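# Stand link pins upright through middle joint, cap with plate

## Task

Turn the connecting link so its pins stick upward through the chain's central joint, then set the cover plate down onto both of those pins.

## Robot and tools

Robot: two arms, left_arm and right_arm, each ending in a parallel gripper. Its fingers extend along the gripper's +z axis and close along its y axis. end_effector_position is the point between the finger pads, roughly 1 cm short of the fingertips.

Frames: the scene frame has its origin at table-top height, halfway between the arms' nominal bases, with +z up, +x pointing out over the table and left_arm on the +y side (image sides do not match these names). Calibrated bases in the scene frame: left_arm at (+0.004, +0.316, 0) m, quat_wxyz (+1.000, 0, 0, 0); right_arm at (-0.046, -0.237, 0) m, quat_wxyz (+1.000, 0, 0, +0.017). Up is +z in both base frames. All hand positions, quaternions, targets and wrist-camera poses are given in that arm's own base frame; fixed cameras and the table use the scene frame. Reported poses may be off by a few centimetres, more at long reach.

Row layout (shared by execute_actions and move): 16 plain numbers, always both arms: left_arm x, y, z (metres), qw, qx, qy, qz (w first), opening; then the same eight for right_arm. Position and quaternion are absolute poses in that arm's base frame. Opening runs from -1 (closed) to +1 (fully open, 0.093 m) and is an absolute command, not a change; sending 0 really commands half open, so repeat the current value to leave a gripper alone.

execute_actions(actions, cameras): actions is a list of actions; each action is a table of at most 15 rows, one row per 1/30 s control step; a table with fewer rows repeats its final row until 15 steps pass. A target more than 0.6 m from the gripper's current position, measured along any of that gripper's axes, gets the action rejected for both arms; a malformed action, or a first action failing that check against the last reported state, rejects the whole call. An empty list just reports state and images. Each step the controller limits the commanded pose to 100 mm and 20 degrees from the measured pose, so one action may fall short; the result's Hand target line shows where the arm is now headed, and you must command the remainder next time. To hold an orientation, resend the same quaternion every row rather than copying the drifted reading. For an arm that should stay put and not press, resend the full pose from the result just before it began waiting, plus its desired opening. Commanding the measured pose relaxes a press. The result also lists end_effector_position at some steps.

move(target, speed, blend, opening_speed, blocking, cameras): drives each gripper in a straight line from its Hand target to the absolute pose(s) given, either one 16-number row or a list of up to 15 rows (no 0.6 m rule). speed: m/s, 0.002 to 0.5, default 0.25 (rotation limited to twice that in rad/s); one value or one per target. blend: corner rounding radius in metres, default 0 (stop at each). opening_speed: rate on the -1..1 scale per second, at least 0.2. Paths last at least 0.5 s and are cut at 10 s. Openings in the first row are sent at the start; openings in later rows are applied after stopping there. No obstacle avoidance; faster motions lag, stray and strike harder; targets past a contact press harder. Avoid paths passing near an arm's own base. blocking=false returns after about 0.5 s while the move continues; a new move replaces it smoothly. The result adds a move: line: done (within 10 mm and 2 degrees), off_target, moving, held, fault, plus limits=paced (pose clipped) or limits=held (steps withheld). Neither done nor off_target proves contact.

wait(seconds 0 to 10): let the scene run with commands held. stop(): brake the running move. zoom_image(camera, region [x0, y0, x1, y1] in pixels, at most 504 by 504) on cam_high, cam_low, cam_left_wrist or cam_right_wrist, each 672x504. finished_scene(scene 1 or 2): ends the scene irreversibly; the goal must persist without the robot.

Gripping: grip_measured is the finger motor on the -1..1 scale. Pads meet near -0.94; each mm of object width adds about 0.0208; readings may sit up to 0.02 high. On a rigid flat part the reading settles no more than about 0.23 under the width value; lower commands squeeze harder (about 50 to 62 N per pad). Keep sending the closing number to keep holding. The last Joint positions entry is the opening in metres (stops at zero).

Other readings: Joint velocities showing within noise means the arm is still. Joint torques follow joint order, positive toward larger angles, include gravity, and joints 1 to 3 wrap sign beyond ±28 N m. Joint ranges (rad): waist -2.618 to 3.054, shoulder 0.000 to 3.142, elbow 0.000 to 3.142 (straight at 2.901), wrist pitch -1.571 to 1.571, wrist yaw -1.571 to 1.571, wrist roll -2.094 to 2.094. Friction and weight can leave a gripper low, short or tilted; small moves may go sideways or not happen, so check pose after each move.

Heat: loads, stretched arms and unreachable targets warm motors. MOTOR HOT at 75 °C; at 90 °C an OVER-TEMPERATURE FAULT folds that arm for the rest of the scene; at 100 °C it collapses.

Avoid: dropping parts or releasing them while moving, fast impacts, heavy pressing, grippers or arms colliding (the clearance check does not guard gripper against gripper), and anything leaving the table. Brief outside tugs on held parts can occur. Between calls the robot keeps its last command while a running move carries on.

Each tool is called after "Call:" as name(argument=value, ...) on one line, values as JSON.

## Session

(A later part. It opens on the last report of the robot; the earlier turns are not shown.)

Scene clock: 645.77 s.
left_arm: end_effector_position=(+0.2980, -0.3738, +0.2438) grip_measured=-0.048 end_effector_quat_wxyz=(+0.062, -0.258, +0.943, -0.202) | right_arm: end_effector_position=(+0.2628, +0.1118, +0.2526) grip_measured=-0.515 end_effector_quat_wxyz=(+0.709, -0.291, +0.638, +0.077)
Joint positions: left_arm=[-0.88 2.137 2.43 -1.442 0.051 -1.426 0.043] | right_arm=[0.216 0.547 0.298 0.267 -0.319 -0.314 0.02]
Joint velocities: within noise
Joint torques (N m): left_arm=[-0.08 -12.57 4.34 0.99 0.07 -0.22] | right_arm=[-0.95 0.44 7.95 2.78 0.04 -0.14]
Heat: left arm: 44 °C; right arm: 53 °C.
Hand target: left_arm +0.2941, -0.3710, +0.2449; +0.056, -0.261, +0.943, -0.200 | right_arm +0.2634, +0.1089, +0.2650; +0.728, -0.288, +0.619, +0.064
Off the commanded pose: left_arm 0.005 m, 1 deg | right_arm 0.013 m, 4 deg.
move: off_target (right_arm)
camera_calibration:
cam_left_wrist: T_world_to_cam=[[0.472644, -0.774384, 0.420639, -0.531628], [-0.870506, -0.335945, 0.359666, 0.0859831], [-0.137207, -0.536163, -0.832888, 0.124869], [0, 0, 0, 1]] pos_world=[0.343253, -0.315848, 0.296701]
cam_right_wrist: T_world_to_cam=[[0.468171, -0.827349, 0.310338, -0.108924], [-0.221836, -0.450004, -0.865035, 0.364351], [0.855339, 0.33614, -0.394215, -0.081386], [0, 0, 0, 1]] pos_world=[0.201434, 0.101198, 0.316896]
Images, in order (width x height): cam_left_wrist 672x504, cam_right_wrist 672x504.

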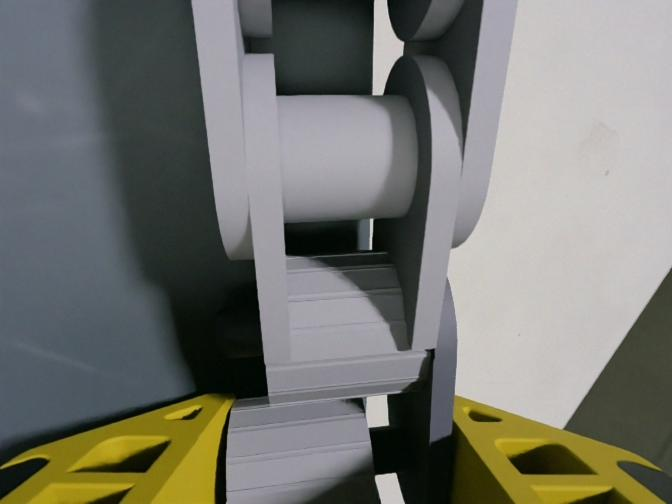

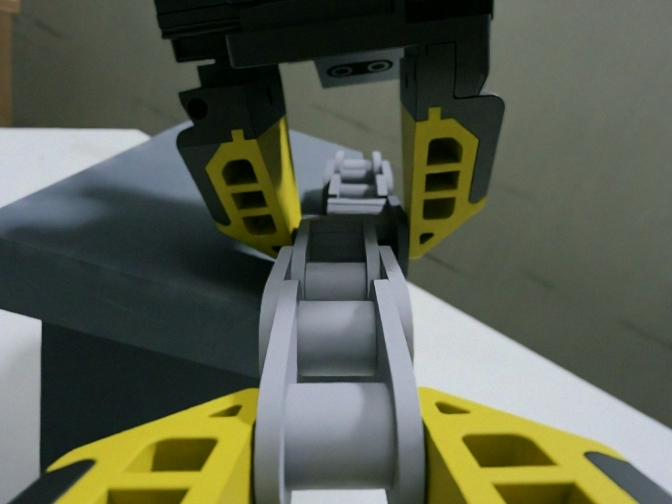

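Call:
move(target=[[0.294,-0.371,0.245,0.0556,-0.2613,0.9425,-0.2004,-0.35,0.264,0.109,0.265,0.7286,-0.2882,0.6181,0.0638,-0.7]], speed=0.1, opening_speed=0.6, cameras=["cam_left_wrist","cam_right_wrist"])

Scene clock: 650.53 s.
left_arm: end_effector_position=(+0.2975, -0.3733, +0.2435) grip_measured=-0.233 end_effector_quat_wxyz=(+0.061, -0.261, +0.942, -0.200) | right_arm: end_effector_position=(+0.2628, +0.1118, +0.2528) grip_measured=-0.515 end_effector_quat_wxyz=(+0.710, -0.297, +0.635, +0.070)
Joint positions: left_arm=[-0.88 2.137 2.43 -1.445 0.051 -1.43 0.034] | right_arm=[0.216 0.547 0.298 0.267 -0.319 -0.333 0.02]
Joint velocities: within noise
Joint torques (N m): left_arm=[-0.08 -12.59 4.31 1.02 0.07 -0.17] | right_arm=[-1.2 0.64 7.92 2.83 -0.04 0.07]
Heat: left arm: 45 °C; right arm: 53 °C.
Hand target: left_arm +0.2941, -0.3710, +0.2449; +0.056, -0.261, +0.943, -0.200 | right_arm +0.2634, +0.1089, +0.2650; +0.728, -0.288, +0.618, +0.064
Off the commanded pose: left_arm 0.005 m, 1 deg | right_arm 0.013 m, 3 deg.
move: off_target (right_arm)
camera_calibration:
cam_left_wrist: T_world_to_cam=[[0.47703, -0.773165, 0.417921, -0.531084], [-0.867987, -0.339785, 0.36214, 0.0831065], [-0.137991, -0.535502, -0.833185, 0.125389], [0, 0, 0, 1]] pos_world=[0.342781, -0.315231, 0.296327]
cam_right_wrist: T_world_to_cam=[[0.464491, -0.822206, 0.328978, -0.113298], [-0.212786, -0.464222, -0.859779, 0.362386], [0.859634, 0.329357, -0.390581, -0.0826019], [0, 0, 0, 1]] pos_world=[0.200744, 0.102279, 0.316582]
Images, in order (width x height): cam_left_wrist 672x504, cam_right_wrist 672x504.

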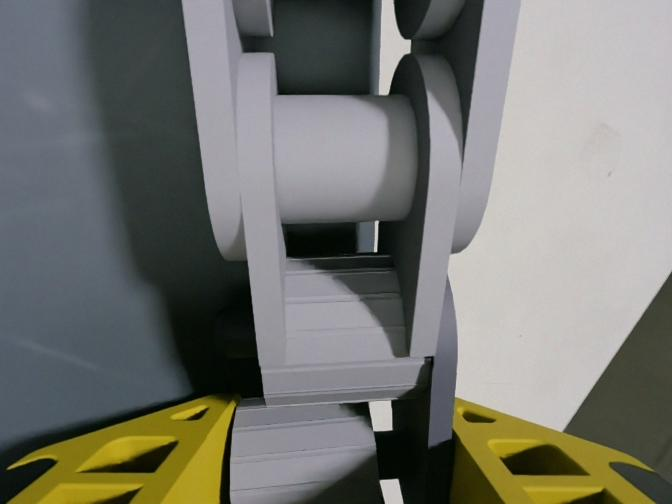

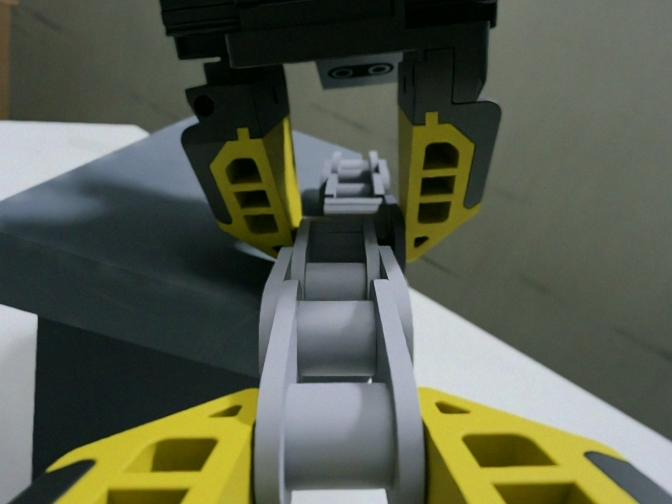

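Call:
move(target=[[0.294,-0.371,0.245,0.0556,-0.2613,0.9425,-0.2004,-0.35,0.2663,0.1048,0.2665,0.7286,-0.2882,0.6181,0.0638,-0.7]], speed=0.03, cameras=["cam_left_wrist","cam_right_wrist"])

Call:
zoom_image(camera="cam_left_wrist", region=[180, 240, 500, 504])

Scene clock: 662.70 s.
left_arm: end_effector_position=(+0.2974, -0.3734, +0.2435) grip_measured=-0.233 end_effector_quat_wxyz=(+0.060, -0.265, +0.941, -0.201) | right_arm: end_effector_position=(+0.2637, +0.1100, +0.2517) grip_measured=-0.515 end_effector_quat_wxyz=(+0.708, -0.302, +0.634, +0.074)
Joint positions: left_arm=[-0.88 2.137 2.43 -1.445 0.052 -1.439 0.034] | right_arm=[0.184 0.556 0.298 0.273 -0.363 -0.335 0.02]
Joint velocities: within noise
Joint torques (N m): left_arm=[-0.09 -12.6 4.31 1.02 0.07 -0.11] | right_arm=[-1.5 0.34 8.42 2.79 0.11 0.12]
Heat: left arm: 49 °C; right arm: 54 °C.
Hand target: left_arm +0.2940, -0.3711, +0.2449; +0.055, -0.261, +0.943, -0.200 | right_arm +0.2655, +0.1048, +0.2664; +0.728, -0.289, +0.618, +0.064
Off the commanded pose: left_arm 0.004 m, 1 deg | right_arm 0.016 m, 4 deg.
move: off_target (right_arm)
camera_calibration:
cam_left_wrist: T_world_to_cam=[[0.484454, -0.768477, 0.418029, -0.531584], [-0.864049, -0.345584, 0.366048, 0.0787019], [-0.136835, -0.538531, -0.831421, 0.123434], [0, 0, 0, 1]] pos_world=[0.34242, -0.314839, 0.296034]
cam_right_wrist: T_world_to_cam=[[0.475196, -0.81549, 0.330401, -0.118734], [-0.209027, -0.469384, -0.857896, 0.359935], [0.854691, 0.338606, -0.393509, -0.0822242], [0, 0, 0, 1]] pos_world=[0.201934, 0.099963, 0.31566]
Images, in order (width x height): cam_left_wrist 672x504, cam_right_wrist 672x504.

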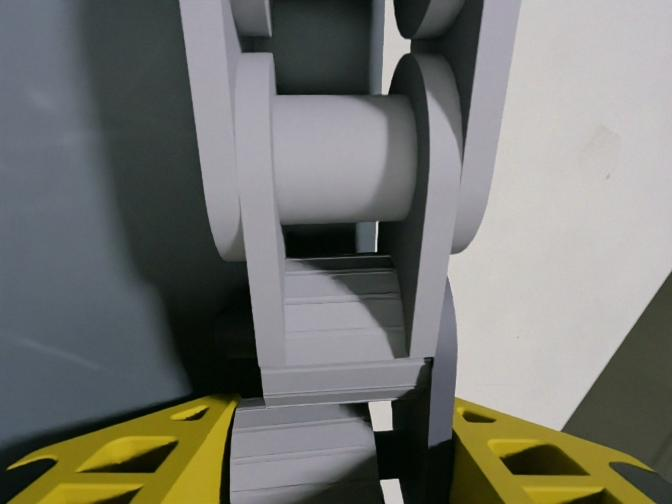

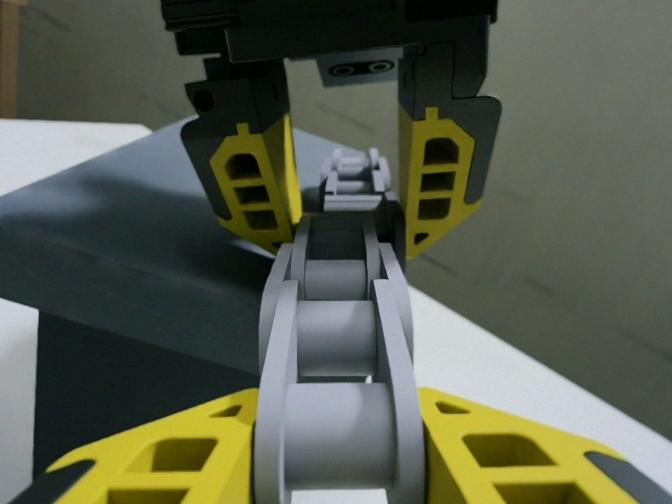

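Scaled by 1.575 from the camera's 672x504 image, which has a finer 960x720 frame.

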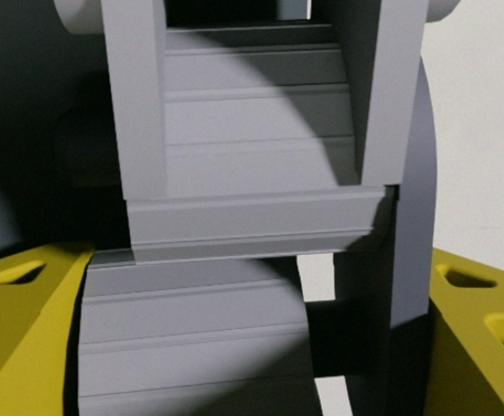

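Call:
move(target=[[0.294,-0.371,0.245,0.0556,-0.2613,0.9425,-0.2004,0.25,0.2645,0.1083,0.265,0.7286,-0.2882,0.6181,0.0638,-0.7],[0.294,-0.371,0.245,0.0556,-0.2613,0.9425,-0.2004,-0.7,0.2645,0.1083,0.265,0.7286,-0.2882,0.6181,0.0638,-0.7]], speed=0.05, opening_speed=0.8, cameras=["cam_left_wrist","cam_right_wrist"])

Call:
zoom_image(camera="cam_left_wrist", region=[180, 240, 500, 504])

Scene clock: 698.17 s.
left_arm: end_effector_position=(+0.2969, -0.3728, +0.2431) grip_measured=-0.236 end_effector_quat_wxyz=(+0.059, -0.265, +0.942, -0.199) | right_arm: end_effector_position=(+0.2646, +0.1093, +0.2517) grip_measured=-0.515 end_effector_quat_wxyz=(+0.708, -0.295, +0.637, +0.072)
Joint positions: left_arm=[-0.88 2.137 2.43 -1.449 0.052 -1.439 0.034] | right_arm=[0.194 0.556 0.298 0.273 -0.341 -0.328 0.02]
Joint velocities: within noise
Joint torques (N m): left_arm=[-0.08 -12.59 4.3 1.05 0.07 -0.08] | right_arm=[0.03 -0.03 7.83 2.77 0.2 0.06]
Heat: left arm: 55 °C; right arm: 59 °C.
Hand target: left_arm +0.2940, -0.3710, +0.2449; +0.056, -0.261, +0.943, -0.200 | right_arm +0.2640, +0.1081, +0.2650; +0.728, -0.288, +0.619, +0.064
Off the commanded pose: left_arm 0.004 m, 1 deg | right_arm 0.013 m, 3 deg.
move: off_target (right_arm)
camera_calibration:
cam_left_wrist: T_world_to_cam=[[0.485466, -0.769701, 0.414589, -0.530587], [-0.863158, -0.346661, 0.36713, 0.0776695], [-0.138858, -0.536085, -0.832665, 0.125214], [0, 0, 0, 1]] pos_world=[0.34201, -0.314343, 0.295722]
cam_right_wrist: T_world_to_cam=[[0.465822, -0.823578, 0.323618, -0.114695], [-0.218108, -0.4613, -0.860018, 0.361851], [0.857577, 0.330032, -0.394513, -0.082318], [0, 0, 0, 1]] pos_world=[0.202944, 0.0996298, 0.31584]
Images, in order (width x height): cam_left_wrist 672x504, cam_right_wrist 672x504.

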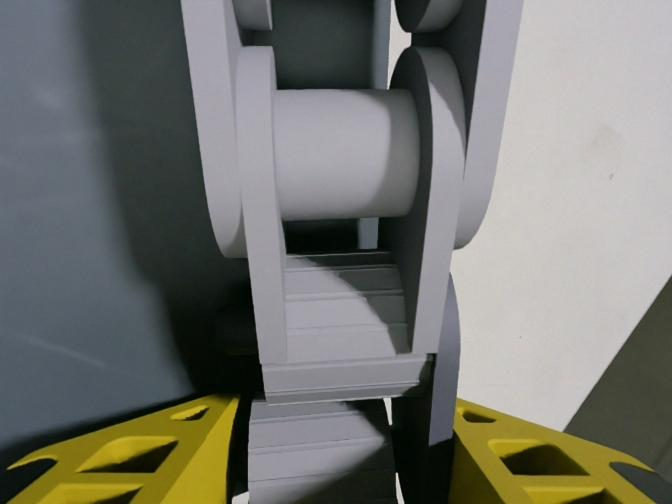

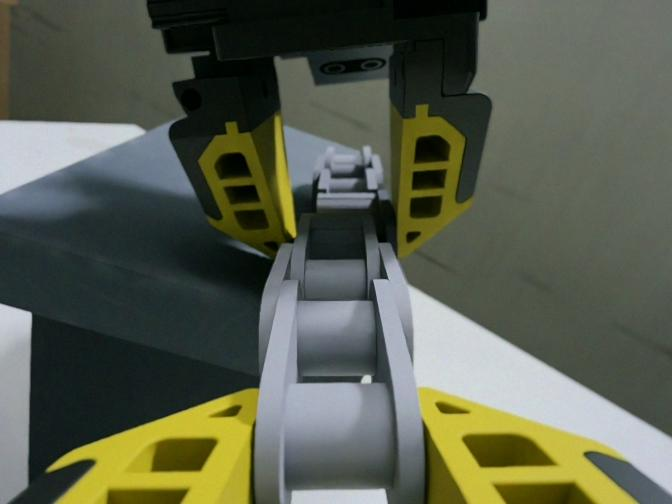

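Scaled by 1.575 from the camera's 672x504 image, which has a finer 960x720 frame.

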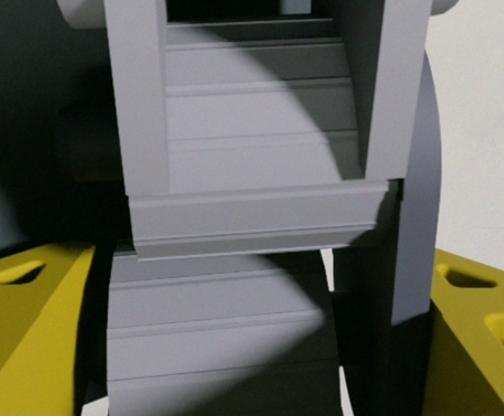

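Call:
move(target=[[0.294,-0.371,0.245,0.0556,-0.2613,0.9425,-0.2004,-0.7,0.2665,0.1045,0.2665,0.7286,-0.2882,0.6181,0.0638,-0.7]], speed=0.05, cameras=["cam_left_wrist","cam_right_wrist"])

Call:
zoom_image(camera="cam_left_wrist", region=[180, 240, 500, 504])

Scene clock: 704.63 s.
left_arm: end_effector_position=(+0.2968, -0.3729, +0.2431) grip_measured=-0.236 end_effector_quat_wxyz=(+0.059, -0.265, +0.942, -0.199) | right_arm: end_effector_position=(+0.2647, +0.1086, +0.2515) grip_measured=-0.515 end_effector_quat_wxyz=(+0.708, -0.298, +0.636, +0.073)
Joint positions: left_arm=[-0.88 2.137 2.43 -1.449 0.053 -1.439 0.034] | right_arm=[0.181 0.558 0.298 0.274 -0.359 -0.331 0.02]
Joint velocities: within noise
Joint torques (N m): left_arm=[-0.08 -12.59 4.3 1.05 0.06 -0.07] | right_arm=[-1.47 0.47 8.76 2.82 0.02 0.06]
Heat: left arm: 55 °C; right arm: 59 °C.
Hand target: left_arm +0.2940, -0.3711, +0.2449; +0.056, -0.261, +0.943, -0.200 | right_arm +0.2657, +0.1045, +0.2665; +0.728, -0.288, +0.618, +0.064
Off the commanded pose: left_arm 0.004 m, 1 deg | right_arm 0.016 m, 3 deg.
move: off_target (right_arm)
camera_calibration:
cam_left_wrist: T_world_to_cam=[[0.485767, -0.769445, 0.414711, -0.530633], [-0.862852, -0.346288, 0.368199, 0.077283], [-0.1397, -0.536693, -0.832133, 0.12503], [0, 0, 0, 1]] pos_world=[0.341915, -0.314428, 0.295645]
cam_right_wrist: T_world_to_cam=[[0.470277, -0.820041, 0.326148, -0.117401], [-0.214902, -0.464851, -0.858913, 0.360598], [0.855954, 0.333837, -0.394837, -0.0821415], [0, 0, 0, 1]] pos_world=[0.203013, 0.0987726, 0.315579]
Images, in order (width x height): cam_left_wrist 672x504, cam_right_wrist 672x504.

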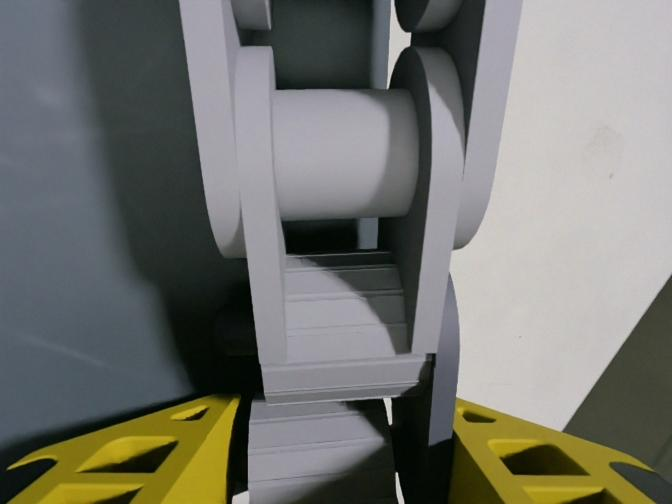

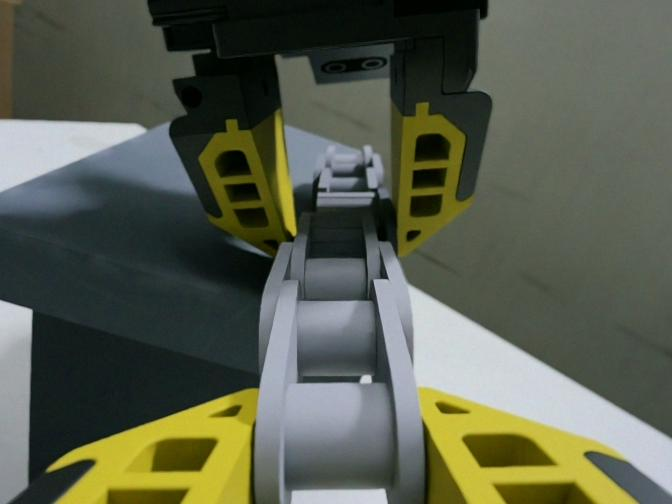

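Scaled by 1.575 from the camera's 672x504 image, which has a finer 960x720 frame.

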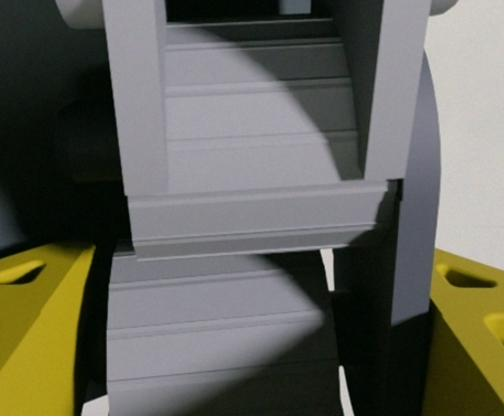

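Call:
move(target=[[0.294,-0.371,0.245,0.0556,-0.2613,0.9425,-0.2004,0.5,0.265,0.1075,0.262,0.7286,-0.2882,0.6181,0.0638,-0.7],[0.277,-0.343,0.32,0.0556,-0.2613,0.9425,-0.2004,0.5,0.265,0.1075,0.262,0.7286,-0.2882,0.6181,0.0638,-0.7],[0.22,-0.24,0.35,0.5,0.3,0.76,-0.28,1,0.265,0.1075,0.262,0.7286,-0.2882,0.6181,0.0638,-0.7],[0.245,-0.243,0.27,0.6013,0.3721,0.6013,-0.3721,1,0.265,0.1075,0.262,0.7286,-0.2882,0.6181,0.0638,-0.7]], speed=0.2)

Call:
zoom_image(camera="cam_left_wrist", region=[90, 180, 590, 420])

Scene clock: 728.33 s.
left_arm: end_effector_position=(+0.2445, -0.2435, +0.2718) grip_measured=+1.000 end_effector_quat_wxyz=(+0.602, +0.373, +0.604, -0.367) | right_arm: end_effector_position=(+0.2654, +0.1077, +0.2485) grip_measured=-0.515 end_effector_quat_wxyz=(+0.708, -0.292, +0.639, +0.071)
Joint positions: left_arm=[-0.506 0.982 0.503 0.47 0.594 0.01 0.093] | right_arm=[0.186 0.559 0.286 0.286 -0.344 -0.324 0.02]
Joint velocities: within noise
Joint torques (N m): left_arm=[0.69 -1.57 5.75 2.14 0.17 -0.29] | right_arm=[0.34 -0.02 7.95 2.82 0.09 0.01]
Heat: left arm: 53 °C; right arm: 59 °C.
Hand target: left_arm +0.2449, -0.2430, +0.2699; +0.601, +0.372, +0.602, -0.372 | right_arm +0.2645, +0.1073, +0.2619; +0.728, -0.288, +0.619, +0.064
Off the commanded pose: left_arm 0.002 m, 1 deg | right_arm 0.014 m, 3 deg.
move: off_target (right_arm)
camera_calibration:
cam_left_wrist: T_world_to_cam=[[-0.895478, -0.445009, 0.00927979, 0.109369], [-0.189871, 0.363049, -0.912219, 0.422611], [0.402576, -0.818635, -0.409597, -0.105052], [0, 0, 0, 1]] pos_world=[0.22047, -0.190758, 0.34147]
cam_right_wrist: T_world_to_cam=[[0.463133, -0.826756, 0.319346, -0.113213], [-0.222976, -0.457419, -0.860842, 0.359609], [0.857782, 0.327478, -0.396193, -0.083121], [0, 0, 0, 1]] pos_world=[0.203917, 0.0981128, 0.312789]

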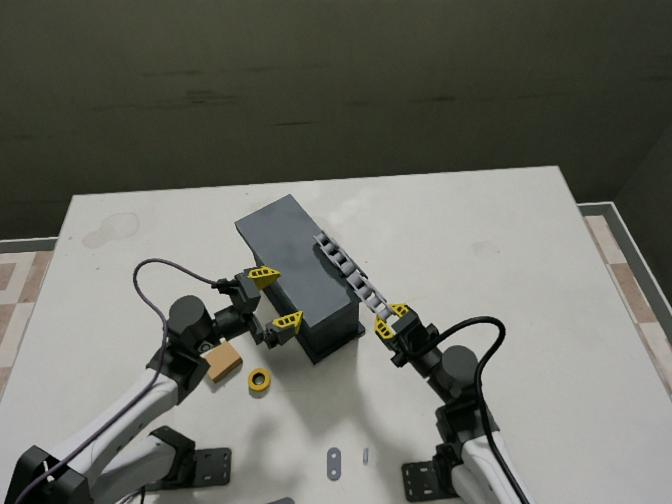

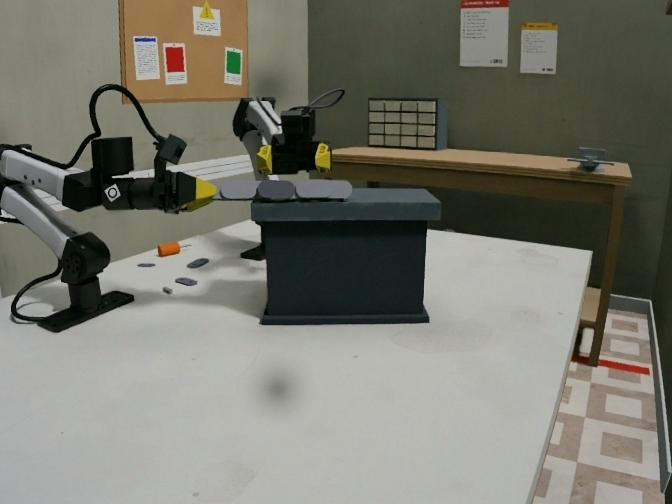

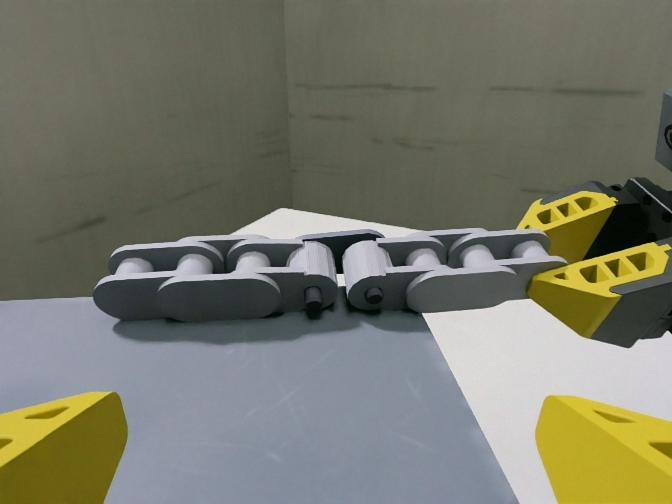

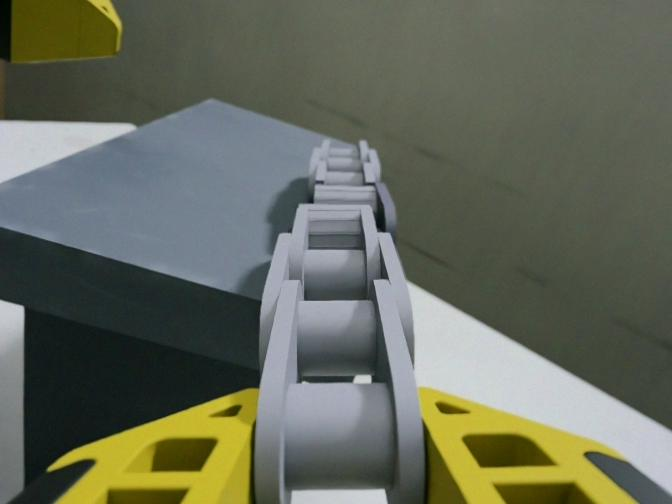

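Scaled by 1.008 from the camera's 672x504 image, which has a finer 960x720 frame.

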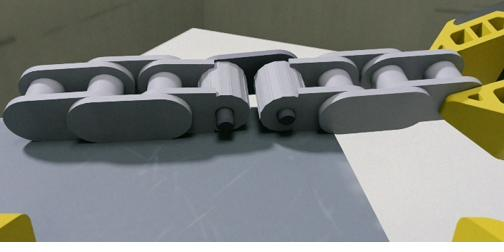

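Call:
move(target=[[0.245,-0.243,0.27,0.6013,0.3721,0.6013,-0.3721,1,0.265,0.1075,0.262,0.6628,-0.0594,0.6793,0.3090,-0.7]], speed=0.25, cameras=["cam_left_wrist","cam_right_wrist"])

Call:
zoom_image(camera="cam_left_wrist", region=[90, 180, 590, 420])

Scene clock: 740.50 s.
left_arm: end_effector_position=(+0.2445, -0.2435, +0.2719) grip_measured=+1.000 end_effector_quat_wxyz=(+0.602, +0.373, +0.603, -0.367) | right_arm: end_effector_position=(+0.2667, +0.1055, +0.2488) grip_measured=-0.516 end_effector_quat_wxyz=(+0.646, -0.056, +0.700, +0.300)
Joint positions: left_arm=[-0.506 0.982 0.503 0.471 0.595 0.01 0.093] | right_arm=[0.186 0.559 0.286 0.287 -0.329 0.359 0.02]
Joint velocities: within noise
Joint torques (N m): left_arm=[0.69 -1.55 5.75 2.13 0.15 -0.28] | right_arm=[0.25 -0.03 7.92 2.78 -0.06 0.07]
Heat: left arm: 48 °C; right arm: 57 °C.
Hand target: left_arm +0.2450, -0.2430, +0.2699; +0.601, +0.372, +0.602, -0.372 | right_arm +0.2646, +0.1073, +0.2619; +0.662, -0.060, +0.680, +0.309
Off the commanded pose: left_arm 0.002 m, 1 deg | right_arm 0.013 m, 3 deg.
move: off_target (right_arm)
camera_calibration:
cam_left_wrist: T_world_to_cam=[[-0.895654, -0.444664, 0.0088493, 0.109548], [-0.189125, 0.362782, -0.912481, 0.422584], [0.402537, -0.818941, -0.409024, -0.105208], [0, 0, 0, 1]] pos_world=[0.220388, -0.190753, 0.341598]
cam_right_wrist: T_world_to_cam=[[0.453275, -0.819807, -0.34994, 0.0527168], [-0.525969, 0.0709666, -0.847538, 0.380868], [0.719651, 0.568225, -0.399026, -0.0712318], [0, 0, 0, 1]] pos_world=[0.227692, 0.0566643, 0.312825]
Images, in order (width x height): cam_left_wrist 672x504, cam_right_wrist 672x504.

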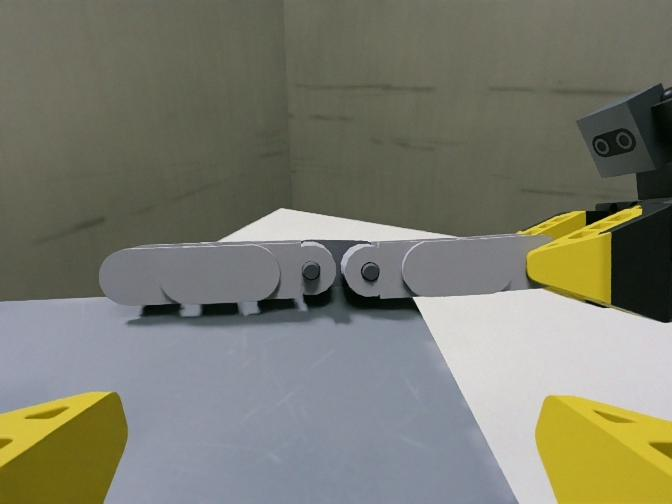

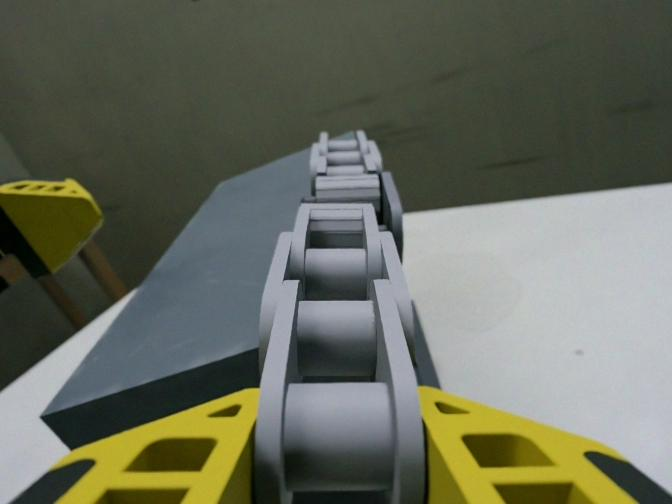

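Scaled by 1.008 from the camera's 672x504 image, which has a finer 960x720 frame.

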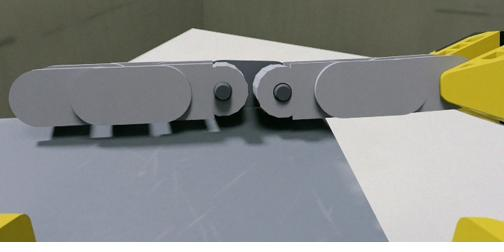

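Call:
move(target=[[0.245,-0.243,0.27,0.6013,0.3721,0.6013,-0.3721,1,0.265,0.1075,0.266,0.5802,0.0890,0.6761,0.4452,-0.7],[0.245,-0.243,0.27,0.6013,0.3721,0.6013,-0.3721,1,0.265,0.1075,0.266,0.4701,0.2332,0.6408,0.5603,-0.7]], speed=0.25, blend=0.02, cameras=["cam_left_wrist","cam_right_wrist"])

Call:
zoom_image(camera="cam_left_wrist", region=[90, 180, 590, 420])

Scene clock: 751.27 s.
left_arm: end_effector_position=(+0.2444, -0.2435, +0.2720) grip_measured=+1.000 end_effector_quat_wxyz=(+0.602, +0.373, +0.603, -0.367) | right_arm: end_effector_position=(+0.2667, +0.1055, +0.2488) grip_measured=-0.516 end_effector_quat_wxyz=(+0.457, +0.247, +0.657, +0.546)
Joint positions: left_arm=[-0.506 0.982 0.503 0.471 0.595 0.01 0.093] | right_arm=[0.186 0.559 0.286 0.287 -0.329 1.237 0.02]
Joint velocities: within noise
Joint torques (N m): left_arm=[0.68 -1.55 5.75 2.13 0.15 -0.28] | right_arm=[0.02 -0.28 9.26 2.69 0.01 -0.04]
Heat: left arm: 44 °C; right arm: 56 °C.
Hand target: left_arm +0.2450, -0.2430, +0.2699; +0.601, +0.372, +0.602, -0.372 | right_arm +0.2645, +0.1072, +0.2658; +0.470, +0.233, +0.641, +0.560
Off the commanded pose: left_arm 0.002 m, 1 deg | right_arm 0.017 m, 3 deg.
move: off_target (right_arm)
camera_calibration:
cam_left_wrist: T_world_to_cam=[[-0.895822, -0.444321, 0.00901641, 0.109562], [-0.188995, 0.362525, -0.91261, 0.422599], [0.402223, -0.81924, -0.408732, -0.105251], [0, 0, 0, 1]] pos_world=[0.220352, -0.190748, 0.34166]
cam_right_wrist: T_world_to_cam=[[0.160848, -0.286572, -0.94446, 0.222308], [-0.794371, 0.530321, -0.296199, 0.266873], [0.58575, 0.797895, -0.142344, -0.123586], [0, 0, 0, 1]] pos_world=[0.248629, 0.0207875, 0.271417]
Images, in order (width x height): cam_left_wrist 672x504, cam_right_wrist 672x504.

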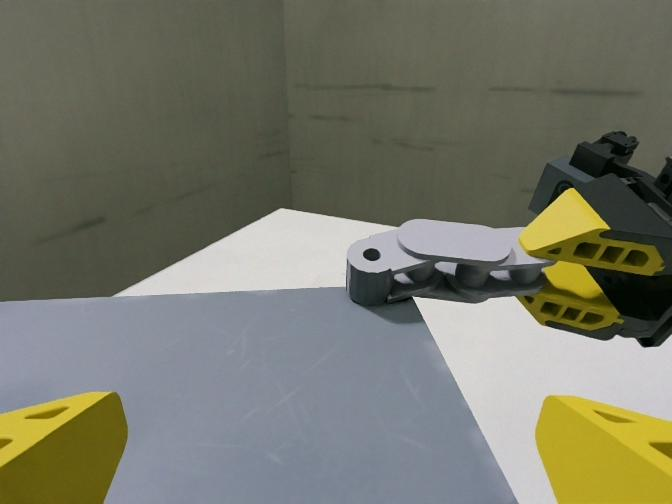

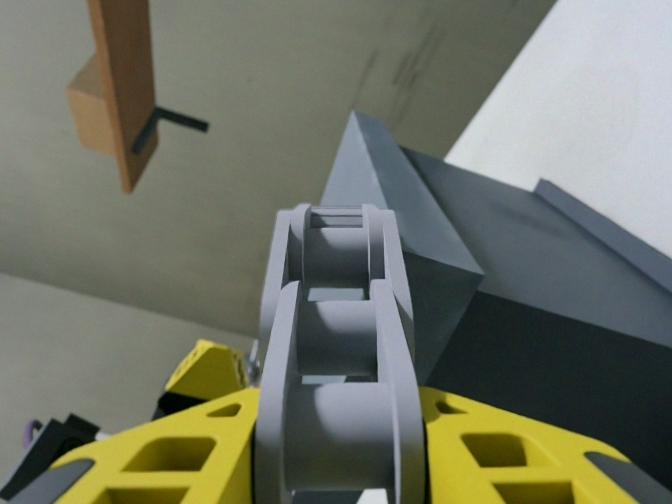

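Scaled by 1.008 from the camera's 672x504 image, which has a finer 960x720 frame.

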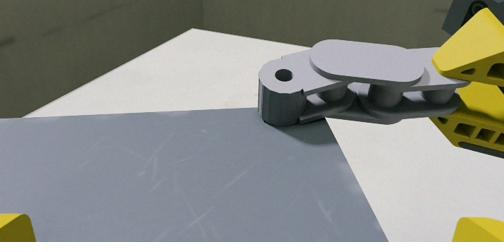

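Call:
execute_actions(actions=[])

Call:
zoom_image(camera="cam_high", region=[290, 200, 490, 380])

Call:
zoom_image(camera="cam_low", region=[160, 150, 460, 400])

Scene clock: 756.40 s.
left_arm: end_effector_position=(+0.2444, -0.2435, +0.2720) grip_measured=+1.000 end_effector_quat_wxyz=(+0.602, +0.373, +0.603, -0.367) | right_arm: end_effector_position=(+0.2667, +0.1055, +0.2488) grip_measured=-0.516 end_effector_quat_wxyz=(+0.457, +0.247, +0.657, +0.546)
Joint positions: left_arm=[-0.506 0.982 0.503 0.471 0.595 0.01 0.093] | right_arm=[0.186 0.559 0.286 0.287 -0.329 1.238 0.02]
Joint velocities: within noise
Joint torques (N m): left_arm=[0.68 -1.55 5.74 2.13 0.14 -0.28] | right_arm=[0.14 -0.08 9.32 2.7 -0.02 -0.01]
Heat: left arm: 45 °C; right arm: 56 °C.
Hand target: left_arm +0.2450, -0.2430, +0.2699; +0.601, +0.372, +0.602, -0.372 | right_arm +0.2645, +0.1072, +0.2658; +0.470, +0.233, +0.641, +0.560
Tool commands: left_gripper/opening=+1.0 right_gripper/opening=-0.7
Off the commanded pose: left_arm 0.002 m, 1 deg | right_arm 0.017 m, 3 deg.
camera_calibration:
cam_left_wrist: T_world_to_cam=[[-0.895822, -0.444321, 0.00901641, 0.109562], [-0.188995, 0.362525, -0.91261, 0.422599], [0.402223, -0.81924, -0.408732, -0.105251], [0, 0, 0, 1]] pos_world=[0.220352, -0.190748, 0.34166]
cam_right_wrist: T_world_to_cam=[[0.160496, -0.285943, -0.94471, 0.222398], [-0.794488, 0.530509, -0.295548, 0.266723], [0.585688, 0.797995, -0.142034, -0.123657], [0, 0, 0, 1]] pos_world=[0.248639, 0.0207723, 0.271368]

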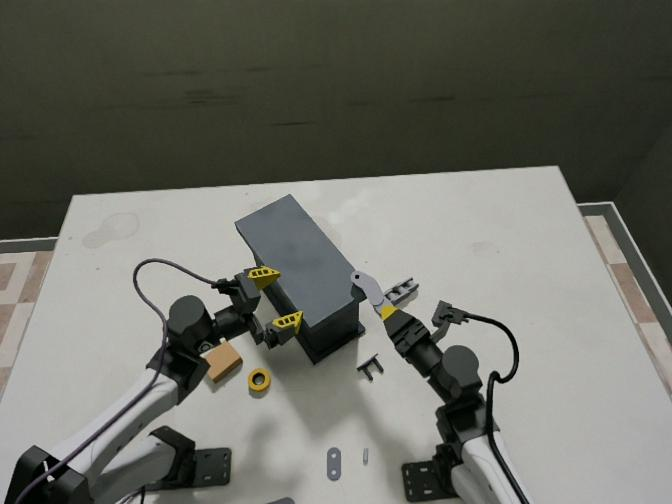

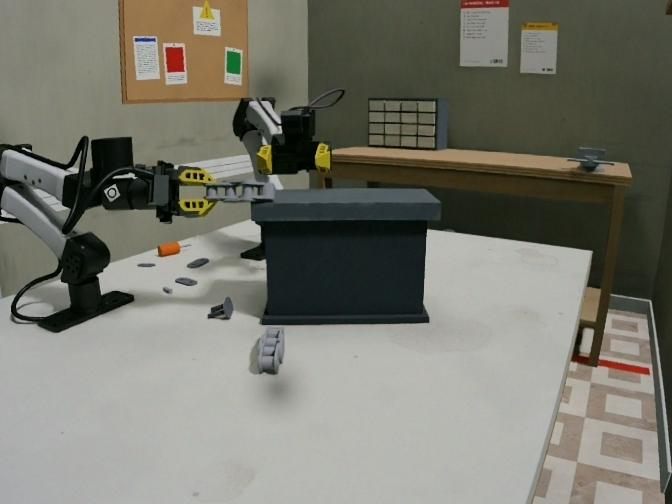

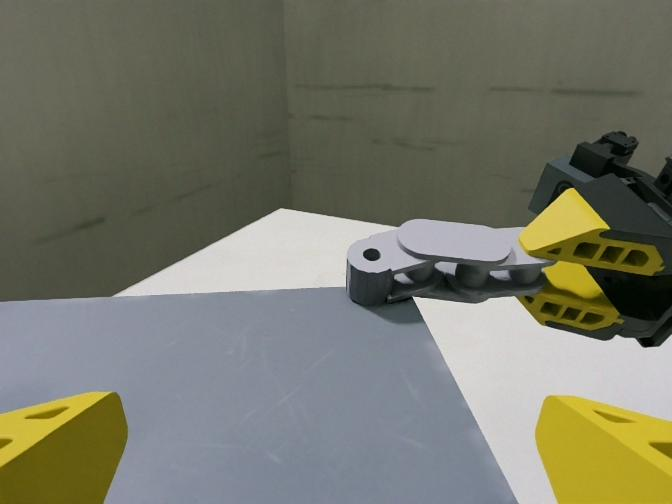

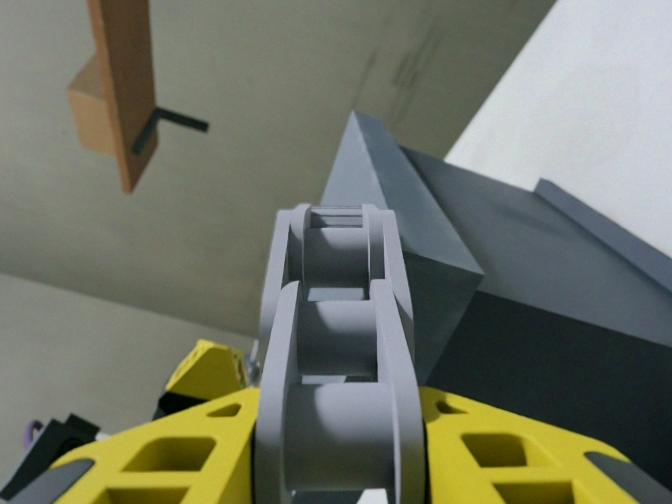

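Scaled by 2.520 from the camera's 672x504 image, which has a finer 960x720 frame.

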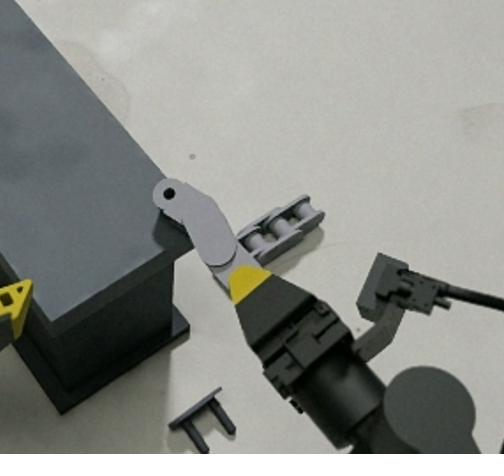

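Scaled by 1.680 from the camera's 672x504 image, which has a finer 960x720 frame.

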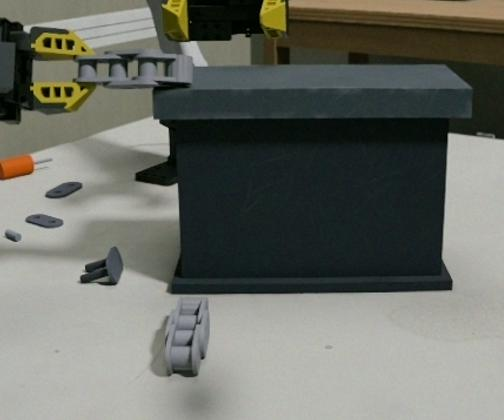

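Call:
move(target=[[0.245,-0.243,0.27,0.6013,0.3721,0.6013,-0.3721,1,0.265,0.1075,0.272,0.3656,0.3410,0.5906,0.6334,-0.7],[0.245,-0.243,0.27,0.6013,0.3721,0.6013,-0.3721,1,0.303,0.1425,0.272,0.3656,0.3410,0.5906,0.6334,-0.7]], speed=0.2)

Scene clock: 820.53 s.
left_arm: end_effector_position=(+0.2444, -0.2435, +0.2720) grip_measured=+1.000 end_effector_quat_wxyz=(+0.602, +0.373, +0.603, -0.367) | right_arm: end_effector_position=(+0.3002, +0.1423, +0.2484) grip_measured=-0.516 end_effector_quat_wxyz=(+0.348, +0.352, +0.614, +0.614)
Joint positions: left_arm=[-0.506 0.982 0.503 0.471 0.595 0.01 0.093] | right_arm=[0.348 0.858 0.361 0.493 -0.187 1.576 0.02]
Joint velocities: within noise
Joint torques (N m): left_arm=[0.69 -1.55 5.75 2.12 0.14 -0.28] | right_arm=[0.2 -1.18 10.37 2.87 0.17 -0.03]
Heat: left arm: 47 °C; right arm: 55 °C.
Hand target: left_arm +0.2450, -0.2430, +0.2699; +0.601, +0.372, +0.602, -0.372 | right_arm +0.3018, +0.1420, +0.2717; +0.365, +0.341, +0.591, +0.633
Off the commanded pose: left_arm 0.002 m, 1 deg | right_arm 0.024 m, 4 deg.
move: off_target (right_arm)
camera_calibration:
cam_left_wrist: T_world_to_cam=[[-0.895822, -0.444321, 0.00901641, 0.109562], [-0.188995, 0.362525, -0.91261, 0.422599], [0.402223, -0.81924, -0.408732, -0.105251], [0, 0, 0, 1]] pos_world=[0.220352, -0.190748, 0.34166]
cam_right_wrist: T_world_to_cam=[[-0.0194284, -0.00125246, -0.99981, 0.254438], [-0.833014, 0.553035, 0.0154944, 0.204795], [0.552911, 0.833157, -0.0117879, -0.20025], [0, 0, 0, 1]] pos_world=[0.286261, 0.0538995, 0.248856]

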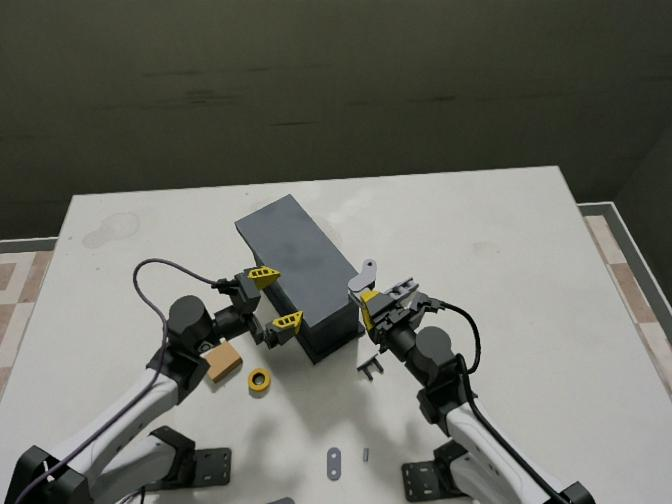

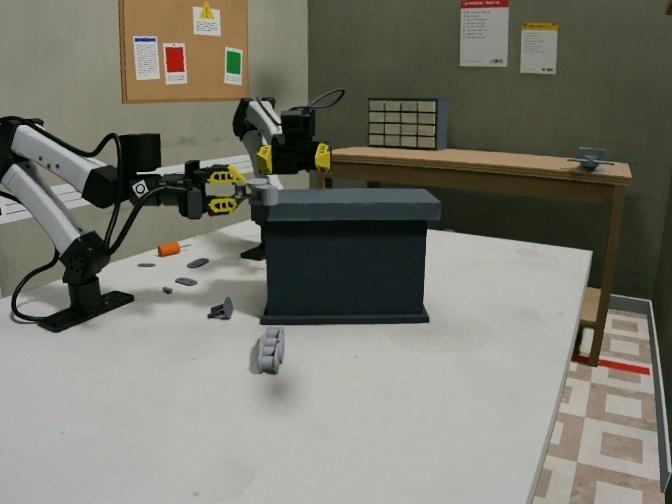

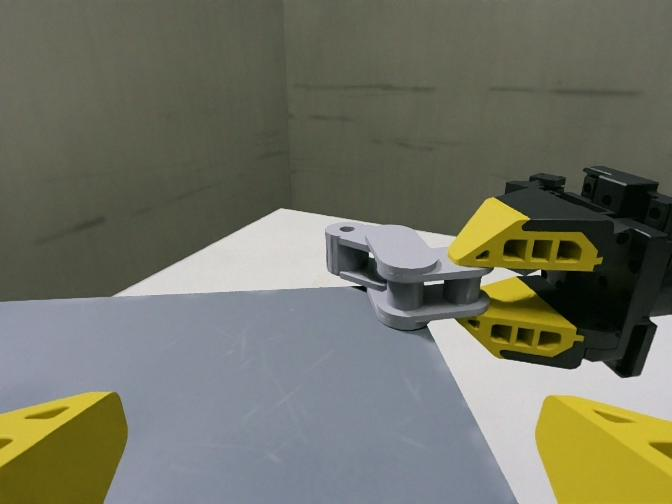

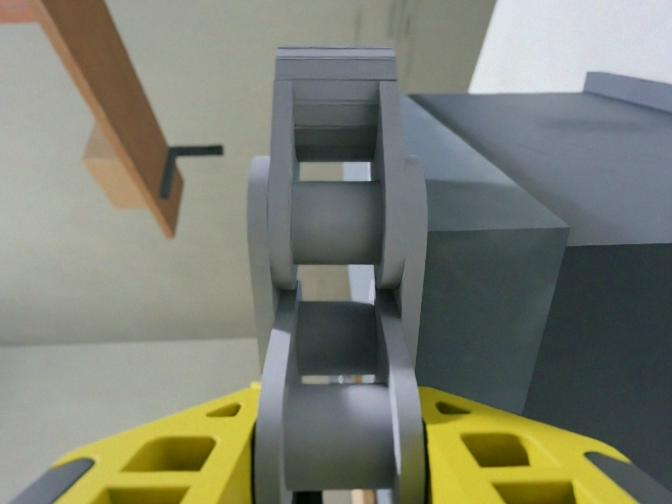

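Call:
move(target=[[0.245,-0.243,0.27,0.6013,0.3721,0.6013,-0.3721,1,0.25,0.07,0.29,0.3656,0.3410,0.5906,0.6334,-0.7],[0.245,-0.243,0.27,0.6013,0.3721,0.6013,-0.3721,1,0.26,-0.05,0.20,0.4394,0.6276,0.5266,0.3687,-0.7],[0.245,-0.243,0.27,0.6013,0.3721,0.6013,-0.3721,1,0.27,-0.06,0.10,0.4394,0.6276,0.5266,0.3687,-0.7]], speed=0.2, blend=0.04)

Call:
zoom_image(camera="cam_low", region=[60, 150, 360, 400])

Scene clock: 851.67 s.
left_arm: end_effector_position=(+0.2444, -0.2436, +0.2720) grip_measured=+1.000 end_effector_quat_wxyz=(+0.602, +0.373, +0.603, -0.367) | right_arm: end_effector_position=(+0.2550, -0.0570, +0.0782) grip_measured=-0.516 end_effector_quat_wxyz=(+0.404, +0.655, +0.540, +0.340)
Joint positions: left_arm=[-0.506 0.982 0.503 0.471 0.596 0.01 0.093] | right_arm=[-0.273 0.623 0.05 0.114 -0.082 1.54 0.02]
Joint velocities: within noise
Joint torques (N m): left_arm=[0.7 -1.55 5.75 2.13 0.14 -0.28] | right_arm=[-0.62 -0.08 8.13 3.18 -0.14 -0.16]
Heat: left arm: 47 °C; right arm: 59 °C.
Hand target: left_arm +0.2449, -0.2430, +0.2699; +0.601, +0.372, +0.602, -0.372 | right_arm +0.2644, -0.0588, +0.1019; +0.438, +0.629, +0.527, +0.366
Off the commanded pose: left_arm 0.002 m, 1 deg | right_arm 0.027 m, 6 deg.
move: off_target (right_arm)
camera_calibration:
cam_left_wrist: T_world_to_cam=[[-0.895992, -0.443979, 0.00901861, 0.109622], [-0.188858, 0.362595, -0.912611, 0.422582], [0.40191, -0.819395, -0.408731, -0.105213], [0, 0, 0, 1]] pos_world=[0.220315, -0.190768, 0.341661]
cam_right_wrist: T_world_to_cam=[[-0.443753, 0.0949031, -0.89111, 0.188253], [-0.213346, 0.954599, 0.207906, 0.12984], [0.870383, 0.282374, -0.403359, -0.0929024], [0, 0, 0, 1]] pos_world=[0.192099, -0.115578, 0.103286]

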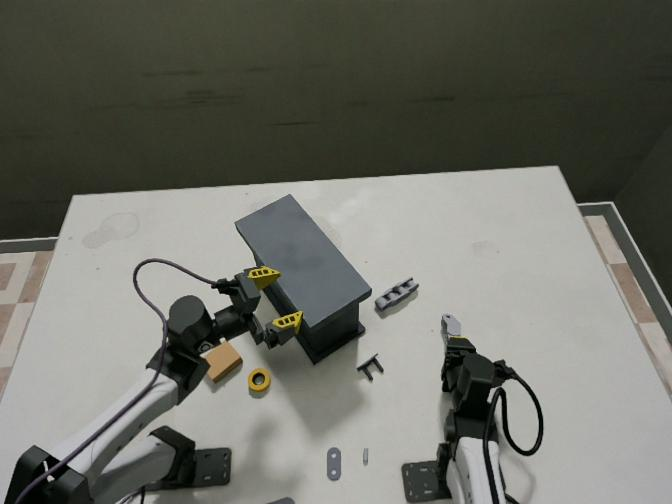

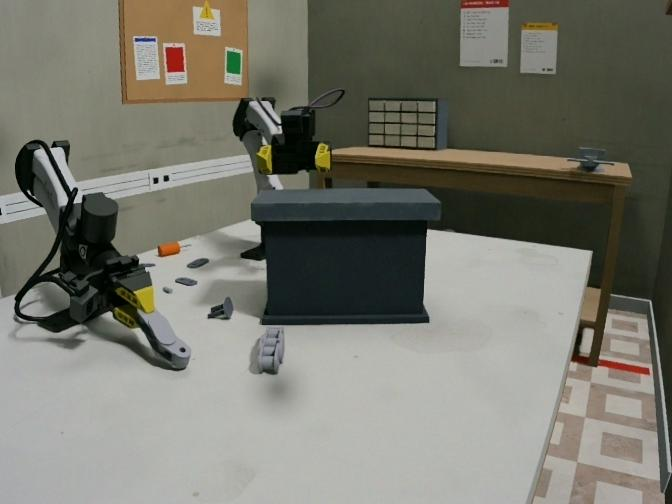

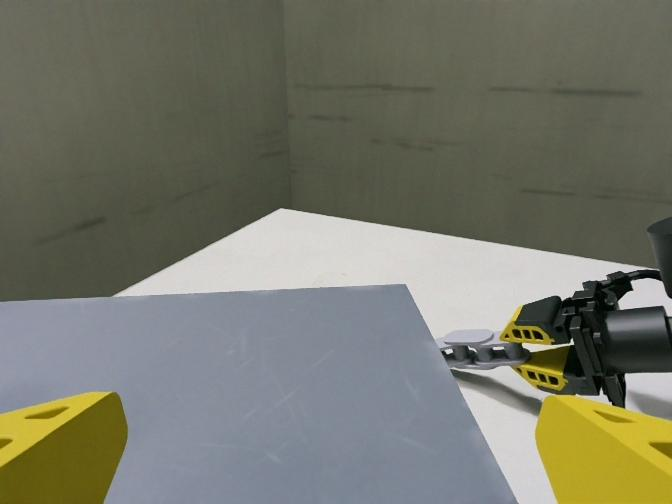

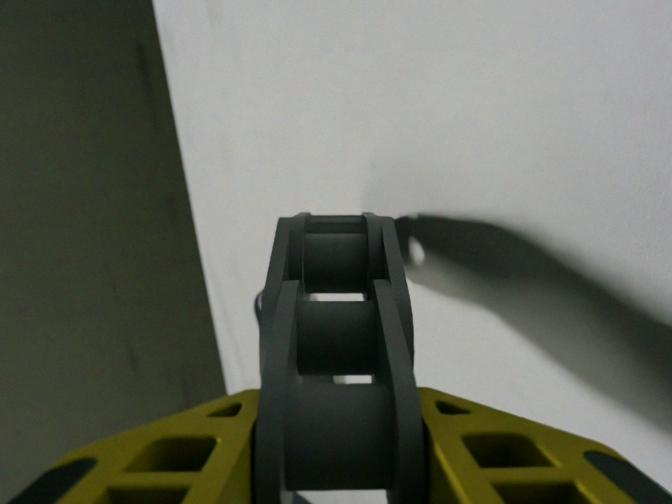

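Scaled by 1.680 from the camera's 672x504 image, which has a finer 960x720 frame.

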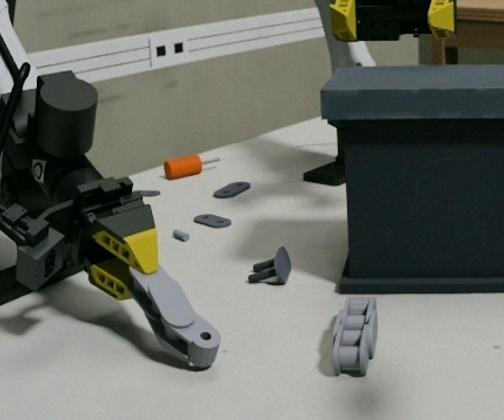

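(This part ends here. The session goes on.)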